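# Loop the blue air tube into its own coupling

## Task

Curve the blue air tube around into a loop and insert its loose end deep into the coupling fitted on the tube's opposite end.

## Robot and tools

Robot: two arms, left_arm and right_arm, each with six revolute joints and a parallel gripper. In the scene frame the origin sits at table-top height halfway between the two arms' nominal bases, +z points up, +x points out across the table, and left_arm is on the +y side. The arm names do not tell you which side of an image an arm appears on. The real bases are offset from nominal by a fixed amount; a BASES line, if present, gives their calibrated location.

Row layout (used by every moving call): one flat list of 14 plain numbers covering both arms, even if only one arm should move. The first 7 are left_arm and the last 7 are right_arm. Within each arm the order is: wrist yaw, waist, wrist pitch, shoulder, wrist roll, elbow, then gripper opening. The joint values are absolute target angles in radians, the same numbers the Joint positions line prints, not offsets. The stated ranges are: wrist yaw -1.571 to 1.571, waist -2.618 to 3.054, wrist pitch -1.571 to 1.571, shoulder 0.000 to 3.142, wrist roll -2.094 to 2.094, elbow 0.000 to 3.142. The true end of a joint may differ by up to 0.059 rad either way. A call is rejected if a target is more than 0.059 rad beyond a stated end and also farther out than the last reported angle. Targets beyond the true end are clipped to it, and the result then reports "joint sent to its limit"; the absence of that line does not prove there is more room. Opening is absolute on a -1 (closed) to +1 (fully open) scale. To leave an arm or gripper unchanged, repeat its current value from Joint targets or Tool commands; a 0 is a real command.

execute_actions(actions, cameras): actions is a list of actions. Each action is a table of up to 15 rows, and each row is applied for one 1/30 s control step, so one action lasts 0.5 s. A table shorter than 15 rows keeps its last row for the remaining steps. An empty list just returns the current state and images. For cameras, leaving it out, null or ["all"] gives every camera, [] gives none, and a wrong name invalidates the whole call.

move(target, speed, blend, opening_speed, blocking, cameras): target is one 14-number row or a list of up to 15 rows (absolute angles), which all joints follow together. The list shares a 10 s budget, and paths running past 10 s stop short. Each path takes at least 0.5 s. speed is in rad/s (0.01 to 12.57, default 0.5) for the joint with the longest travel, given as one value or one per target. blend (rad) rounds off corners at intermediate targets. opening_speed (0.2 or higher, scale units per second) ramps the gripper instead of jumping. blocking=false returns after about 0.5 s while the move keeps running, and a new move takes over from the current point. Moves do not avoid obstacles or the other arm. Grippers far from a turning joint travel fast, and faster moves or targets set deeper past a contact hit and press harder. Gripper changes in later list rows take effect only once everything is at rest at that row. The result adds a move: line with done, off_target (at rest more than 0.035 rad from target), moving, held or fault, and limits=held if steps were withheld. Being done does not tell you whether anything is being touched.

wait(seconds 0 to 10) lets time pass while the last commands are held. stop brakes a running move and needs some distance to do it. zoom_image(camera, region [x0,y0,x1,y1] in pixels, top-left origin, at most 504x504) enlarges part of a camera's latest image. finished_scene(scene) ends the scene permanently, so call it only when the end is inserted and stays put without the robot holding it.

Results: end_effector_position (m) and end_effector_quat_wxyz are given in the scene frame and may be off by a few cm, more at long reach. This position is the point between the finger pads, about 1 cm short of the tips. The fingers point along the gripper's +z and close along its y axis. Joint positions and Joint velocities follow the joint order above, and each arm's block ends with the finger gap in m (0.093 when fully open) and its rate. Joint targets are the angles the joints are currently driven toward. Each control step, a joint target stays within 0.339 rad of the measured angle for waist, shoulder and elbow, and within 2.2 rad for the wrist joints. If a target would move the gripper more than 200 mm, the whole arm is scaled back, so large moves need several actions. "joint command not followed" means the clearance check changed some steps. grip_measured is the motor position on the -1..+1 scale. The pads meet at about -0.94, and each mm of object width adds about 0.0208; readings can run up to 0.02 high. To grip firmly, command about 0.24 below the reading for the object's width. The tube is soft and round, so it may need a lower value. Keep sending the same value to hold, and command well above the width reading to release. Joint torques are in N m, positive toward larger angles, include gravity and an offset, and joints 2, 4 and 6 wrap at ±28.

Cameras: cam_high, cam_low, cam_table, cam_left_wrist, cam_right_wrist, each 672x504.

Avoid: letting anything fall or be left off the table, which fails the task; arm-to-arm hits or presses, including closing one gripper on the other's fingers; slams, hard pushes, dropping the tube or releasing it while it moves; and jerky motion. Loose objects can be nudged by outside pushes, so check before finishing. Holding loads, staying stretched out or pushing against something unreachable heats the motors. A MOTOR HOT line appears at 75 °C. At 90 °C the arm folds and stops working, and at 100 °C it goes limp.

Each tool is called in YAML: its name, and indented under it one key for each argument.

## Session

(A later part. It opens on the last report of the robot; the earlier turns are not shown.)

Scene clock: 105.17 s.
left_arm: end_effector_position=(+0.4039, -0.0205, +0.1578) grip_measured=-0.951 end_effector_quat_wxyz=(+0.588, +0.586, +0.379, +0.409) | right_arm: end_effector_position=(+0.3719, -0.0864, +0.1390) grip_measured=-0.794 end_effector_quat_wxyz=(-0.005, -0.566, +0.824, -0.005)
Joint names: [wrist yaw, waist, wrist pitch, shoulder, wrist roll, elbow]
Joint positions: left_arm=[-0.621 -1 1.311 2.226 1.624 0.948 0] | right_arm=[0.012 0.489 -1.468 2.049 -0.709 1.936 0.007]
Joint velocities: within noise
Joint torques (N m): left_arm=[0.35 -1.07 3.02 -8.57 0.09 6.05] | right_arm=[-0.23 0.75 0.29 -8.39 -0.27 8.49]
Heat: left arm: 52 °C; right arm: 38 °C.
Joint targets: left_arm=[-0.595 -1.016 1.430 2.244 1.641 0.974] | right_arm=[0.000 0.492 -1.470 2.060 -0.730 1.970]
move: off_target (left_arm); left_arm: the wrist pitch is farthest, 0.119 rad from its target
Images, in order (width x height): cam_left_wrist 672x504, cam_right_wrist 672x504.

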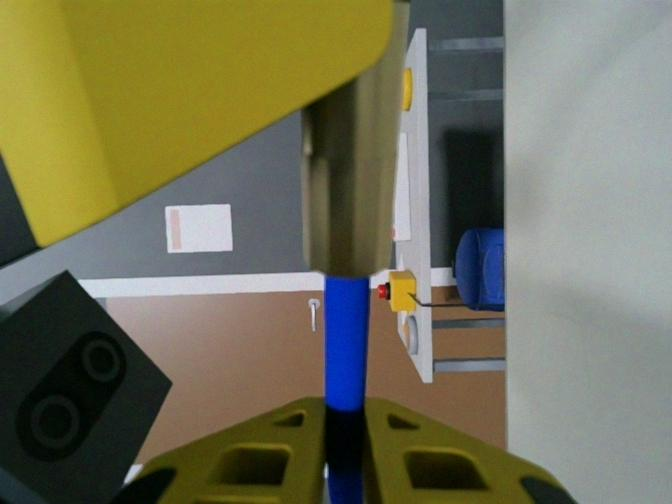

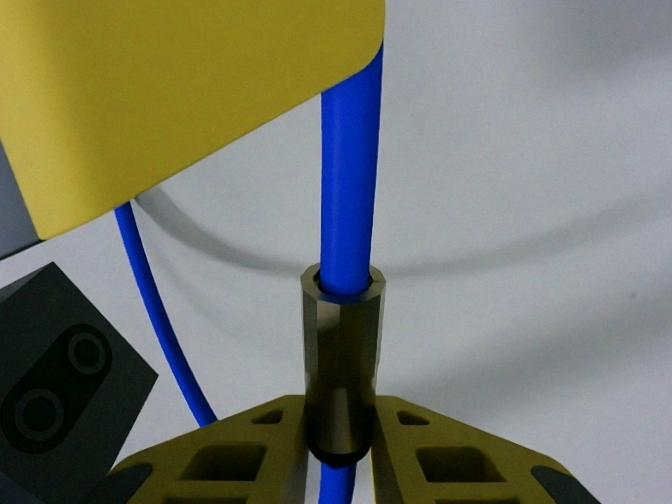

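move:
  target: [-0.626,-1.053,1.43,2.272,1.641,1.0125,-0.98, 0,0.4925,-1.47,2.06,-0.73,1.97,-0.96]
  speed: 0.06
  cameras: ["cam_left_wrist","cam_right_wrist"]

Scene clock: 110.77 s.
left_arm: end_effector_position=(+0.4001, -0.0282, +0.1560) grip_measured=-0.951 end_effector_quat_wxyz=(+0.586, +0.578, +0.387, +0.416) | right_arm: end_effector_position=(+0.3690, -0.0933, +0.1392) grip_measured=-0.794 end_effector_quat_wxyz=(-0.018, -0.564, +0.825, -0.013)
Joint names: [wrist yaw, waist, wrist pitch, shoulder, wrist roll, elbow]
Joint positions: left_arm=[-0.676 -1.028 1.311 2.253 1.624 0.983 0] | right_arm=[0.03 0.485 -1.492 2.049 -0.709 1.936 0.007]
Joint velocities: within noise
Joint torques (N m): left_arm=[0.63 -1.76 3 -8.77 0.09 6.32] | right_arm=[-0.43 1.17 0.48 -8.35 -0.27 8.44]
Heat: left arm: 53 °C; right arm: 39 °C.
Joint targets: left_arm=[-0.626 -1.053 1.430 2.272 1.641 1.013] | right_arm=[0.000 0.492 -1.470 2.060 -0.730 1.970]
move: off_target (left_arm); left_arm: the wrist pitch is farthest, 0.119 rad from its target
Images, in order (width x height): cam_left_wrist 672x504, cam_right_wrist 672x504.

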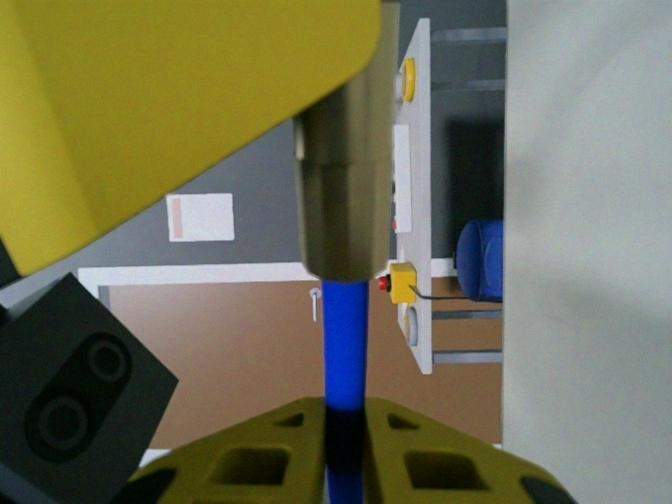

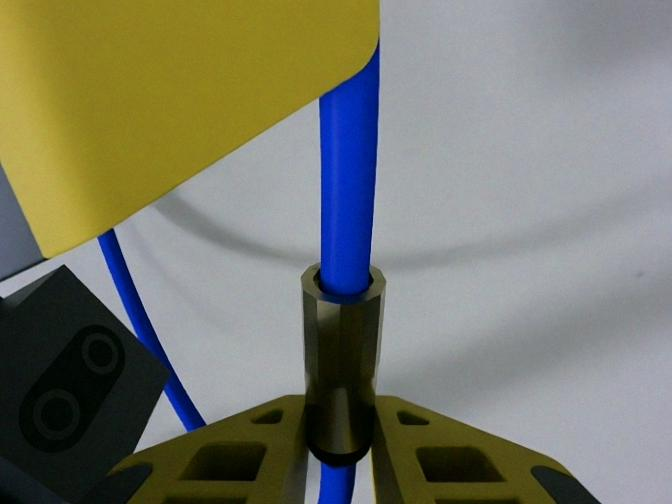

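move:
  target:
    - [-0.586,-1.0,1.43,2.2335,1.641,0.957,-0.98, 0,0.4925,-1.47,2.06,-0.73,1.97,-0.96]
    - [-0.586,-1.0,1.43,2.2335,1.641,0.957,-0.4, 0,0.4925,-1.47,2.06,-0.73,1.97,-0.96]
  speed: 0.06
  opening_speed: 0.5
  cameras: ["cam_high","cam_left_wrist","cam_right_wrist"]

Scene clock: 116.10 s.
left_arm: end_effector_position=(+0.4014, -0.0276, +0.1493) grip_measured=-0.401 end_effector_quat_wxyz=(+0.588, +0.597, +0.366, +0.405) | right_arm: end_effector_position=(+0.3751, -0.0872, +0.1379) grip_measured=-0.794 end_effector_quat_wxyz=(-0.003, -0.567, +0.824, -0.007)
Joint names: [wrist yaw, waist, wrist pitch, shoulder, wrist roll, elbow]
Joint positions: left_arm=[-0.597 -1.004 1.32 2.254 1.636 0.958 0.026] | right_arm=[0.014 0.485 -1.462 2.054 -0.716 1.94 0.007]
Joint velocities: within noise
Joint torques (N m): left_arm=[0.18 0.61 2.95 -12.23 -0.05 3.74] | right_arm=[-0.24 1.17 0.24 -8.87 -0.18 8.21]
Heat: left arm: 53 °C; right arm: 39 °C.
Joint targets: left_arm=[-0.586 -1.000 1.430 2.233 1.641 0.957] | right_arm=[0.000 0.492 -1.470 2.060 -0.730 1.970]
move: off_target (left_arm); target 2's new numbers were sent with left_arm's wrist pitch 0.108 rad from that target; left_arm: the wrist pitch is farthest, 0.110 rad from its target
Images, in order (width x height): cam_high 672x504, cam_left_wrist 672x504, cam_right_wrist 672x504.

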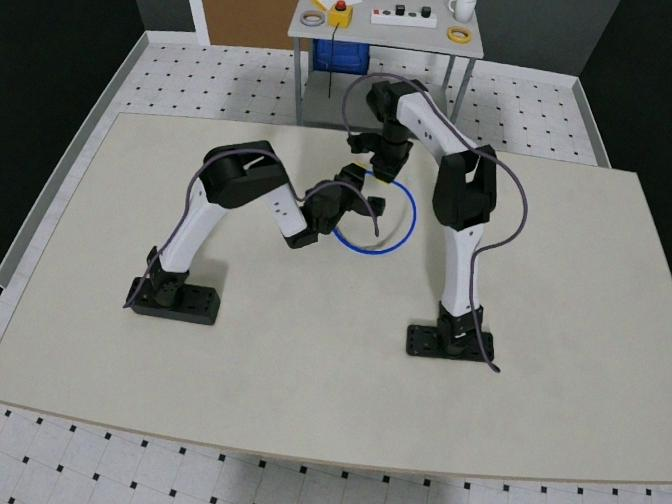

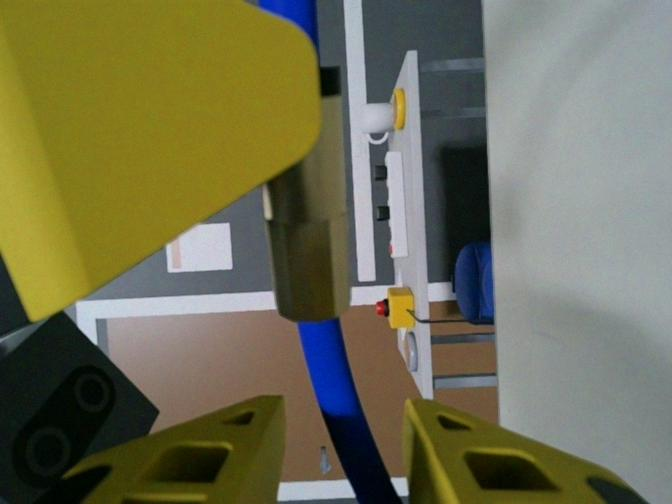

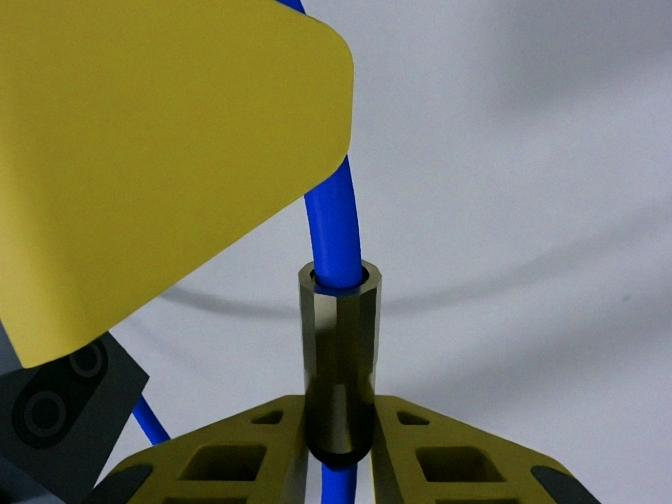

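move:
  target:
    - [-0.725, -1.112, 1.53, 2.165, 1.641, 0.79, -0.4, 0, 0.4925, -1.47, 2.06, -0.73, 1.97, -0.96]
    - [-0.86, -1.24, 1.45, 1.965, 1.641, 0.635, -0.4, 0, 0.4925, -1.47, 2.06, -0.73, 1.97, -0.96]
  speed: [0.12,0.15]
  blend: 0.01
  cameras: ["cam_high","cam_left_wrist","cam_right_wrist"]

Scene clock: 121.67 s.
left_arm: end_effector_position=(+0.3010, +0.0056, +0.1746) grip_measured=-0.401 end_effector_quat_wxyz=(+0.578, +0.597, +0.374, +0.411) | right_arm: end_effector_position=(+0.3747, -0.0871, +0.1379) grip_measured=-0.794 end_effector_quat_wxyz=(-0.004, -0.568, +0.823, -0.006)
Joint names: [wrist yaw, waist, wrist pitch, shoulder, wrist roll, elbow]
Joint positions: left_arm=[-0.853 -1.234 1.367 1.999 1.637 0.643 0.026] | right_arm=[0.013 0.485 -1.463 2.054 -0.719 1.94 0.007]
Joint velocities: within noise
Joint torques (N m): left_arm=[-0.02 -0.25 2.59 -11.22 -0.07 2.77] | right_arm=[-0.25 1.17 0.25 -8.85 -0.17 8.2]
Heat: left arm: 52 °C; right arm: 40 °C.
Joint targets: left_arm=[-0.860 -1.240 1.450 1.965 1.641 0.635] | right_arm=[0.000 0.492 -1.470 2.060 -0.730 1.970]
move: off_target (left_arm); left_arm: the wrist pitch is farthest, 0.083 rad from its target
Images, in order (width x height): cam_high 672x504, cam_left_wrist 672x504, cam_right_wrist 672x504.

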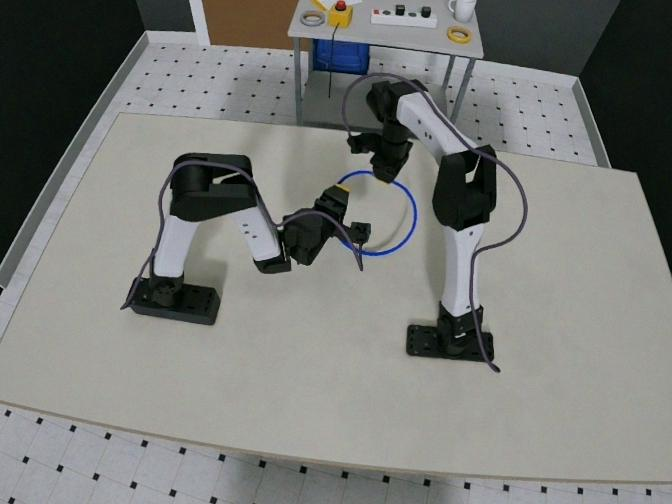

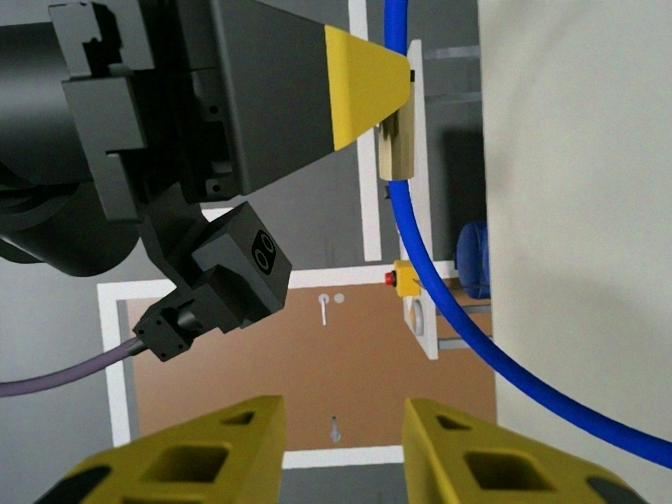

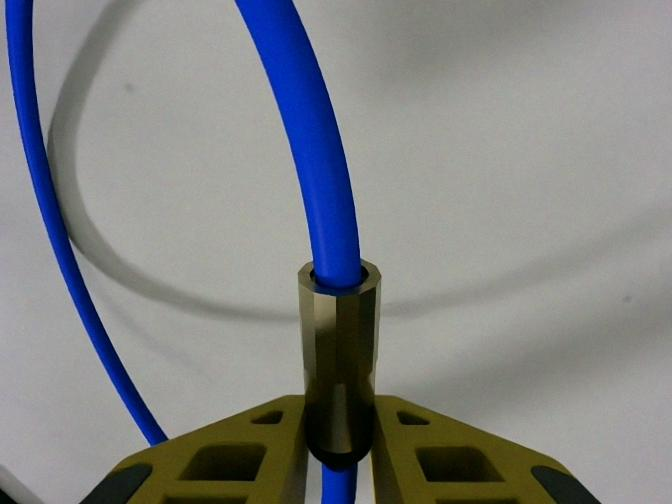

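Same as before; move left away, lower right, release.

move:
  target:
    - [-0.86, -1.24, 1.05, 1.72, 1.641, 0.7, -0.4, 0, 0.4925, -1.47, 2.06, -0.73, 1.97, -0.96]
    - [-0.4, -0.5, 0.9, 1.72, 1.2, 0.7, -0.4, 0, 0.4925, -1.22, 2.056, -0.73, 1.711, -0.96]
    - [-0.35, -0.4, 0.9, 1.72, 1.2, 0.7, -0.4, 0, 0.4925, -1.05, 2.093, -0.73, 1.578, -0.96]
    - [-0.35, -0.4, 0.9, 1.72, 1.2, 0.7, -0.4, 0, 0.4925, -0.956, 2.122, -0.73, 1.519, -0.96]
  speed: [0.35, 0.4, 0.25, 0.12]
  blend: 0.04
  cameras: ["cam_high","cam_table","cam_right_wrist"]

Scene clock: 129.03 s.
left_arm: end_effector_position=(+0.4935, +0.2339, +0.1906) grip_measured=-0.401 end_effector_quat_wxyz=(+0.527, +0.471, +0.601, +0.373) | right_arm: end_effector_position=(+0.3768, -0.0860, +0.0131) grip_measured=-0.794 end_effector_quat_wxyz=(+0.001, -0.568, +0.823, -0.007)
Joint names: [wrist yaw, waist, wrist pitch, shoulder, wrist roll, elbow]
Joint positions: left_arm=[-0.363 -0.407 0.893 1.75 1.216 0.677 0.026] | right_arm=[0.013 0.485 -0.981 2.112 -0.719 1.525 0.007]
Joint velocities: within noise
Joint torques (N m): left_arm=[0.16 0.79 2.06 -10.29 -0.28 6.74] | right_arm=[-0.25 1.17 0.59 -8.8 -0.16 5.19]
Heat: left arm: 49 °C; right arm: 40 °C.
Joint targets: left_arm=[-0.350 -0.400 0.900 1.720 1.200 0.700] | right_arm=[0.000 0.492 -0.956 2.122 -0.730 1.519]
move: done
Images, in order (width x height): cam_high 672x504, cam_table 672x504, cam_right_wrist 672x504.

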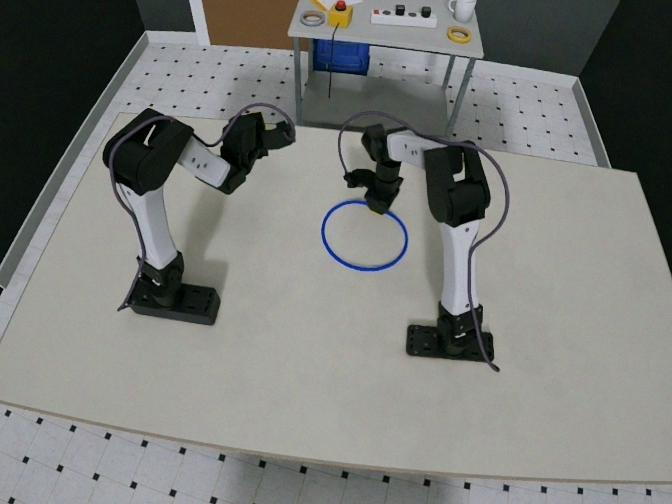

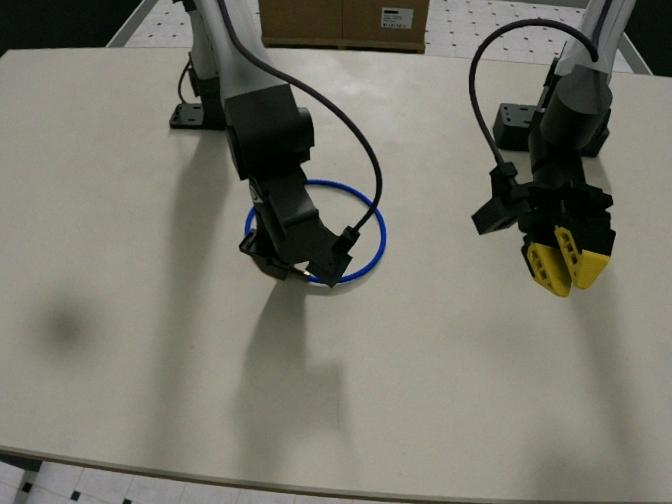

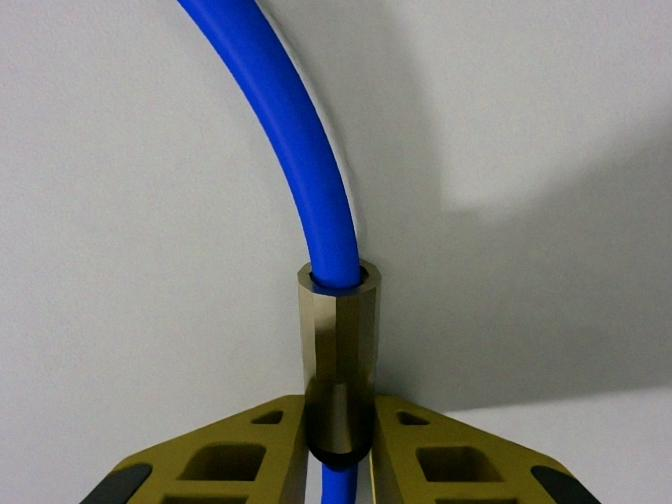

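move:
  target:
    - [-0.35, -0.4, 0.9, 1.72, 1.2, 0.7, -0.4, 0, 0.4925, -0.956, 2.122, -0.73, 1.519, -0.45]
    - [-0.35, -0.4, 0.9, 1.72, 1.2, 0.7, -0.4, 0, 0.4925, -1.05, 2.093, -0.73, 1.578, -0.45]
    - [-0.35, -0.4, 0.9, 1.72, 1.2, 0.7, -0.4, 0, 0.4925, -1.22, 2.056, -0.73, 1.711, -0.45]
  speed: [0.1,0.12,0.3]
  opening_speed: 0.6
  cameras: ["cam_high","cam_table","cam_right_wrist"]

zoom_image:
  camera: "cam_right_wrist"
  region: [200, 150, 500, 375]

Scene clock: 135.73 s.
left_arm: end_effector_position=(+0.4935, +0.2339, +0.1906) grip_measured=-0.401 end_effector_quat_wxyz=(+0.527, +0.471, +0.601, +0.372) | right_arm: end_effector_position=(+0.3699, -0.0897, +0.0511) grip_measured=-0.452 end_effector_quat_wxyz=(-0.037, -0.568, +0.822, -0.002)
Joint names: [wrist yaw, waist, wrist pitch, shoulder, wrist roll, elbow]
Joint positions: left_arm=[-0.363 -0.407 0.893 1.75 1.215 0.677 0.026] | right_arm=[0.013 0.485 -1.21 2.112 -0.719 1.679 0.023]
Joint velocities: within noise
Joint torques (N m): left_arm=[0.16 0.8 2.06 -10.29 -0.28 6.74] | right_arm=[-0.25 1.16 0.09 -14.13 -0.17 8.28]
Heat: left arm: 47 °C; right arm: 41 °C.
Joint targets: left_arm=[-0.350 -0.400 0.900 1.720 1.200 0.700] | right_arm=[0.000 0.492 -1.220 2.056 -0.730 1.711]
move: off_target (right_arm); right_arm: the shoulder is farthest, 0.056 rad from its target
Images, in order (width x height): cam_high 672x504, cam_table 672x504, cam_right_wrist 672x504.

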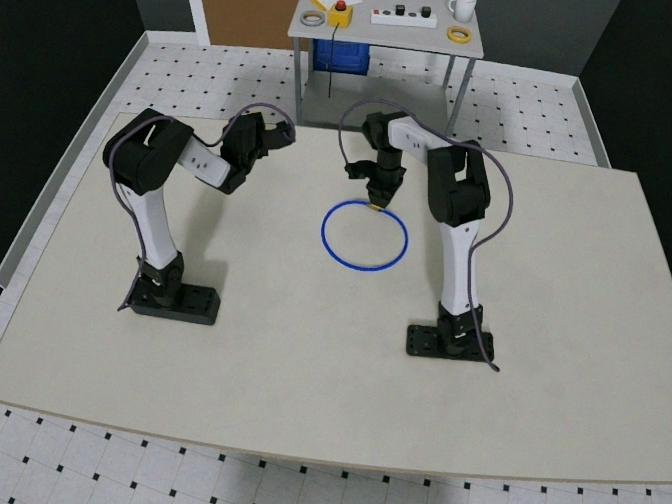

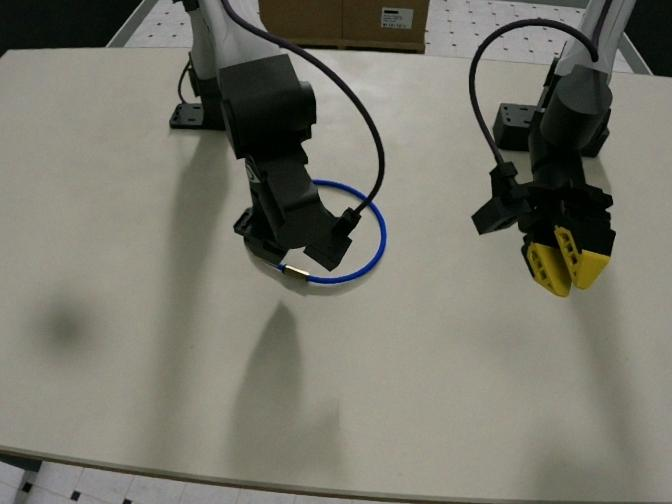

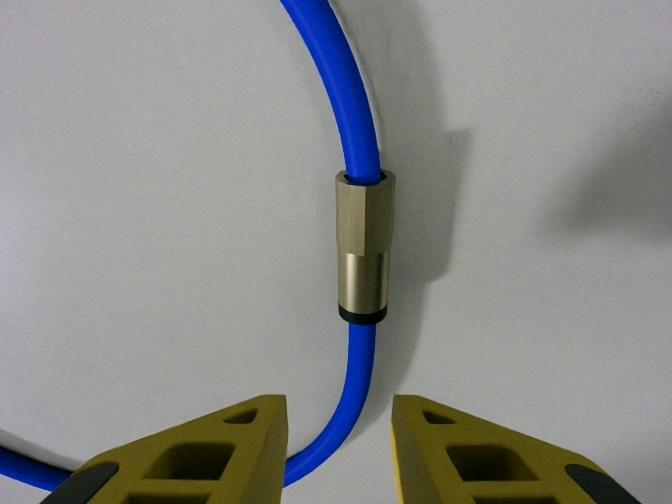

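Scaled by 1.680.

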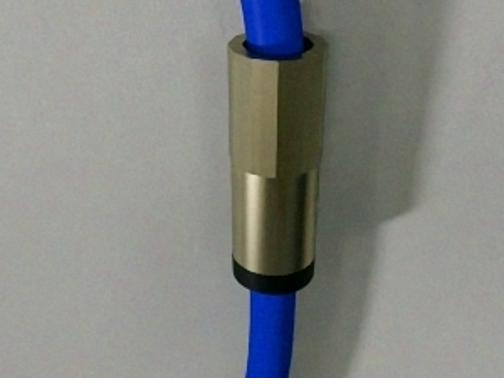

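finished_scene:
  scene: 2

The scene is finished: the task was done.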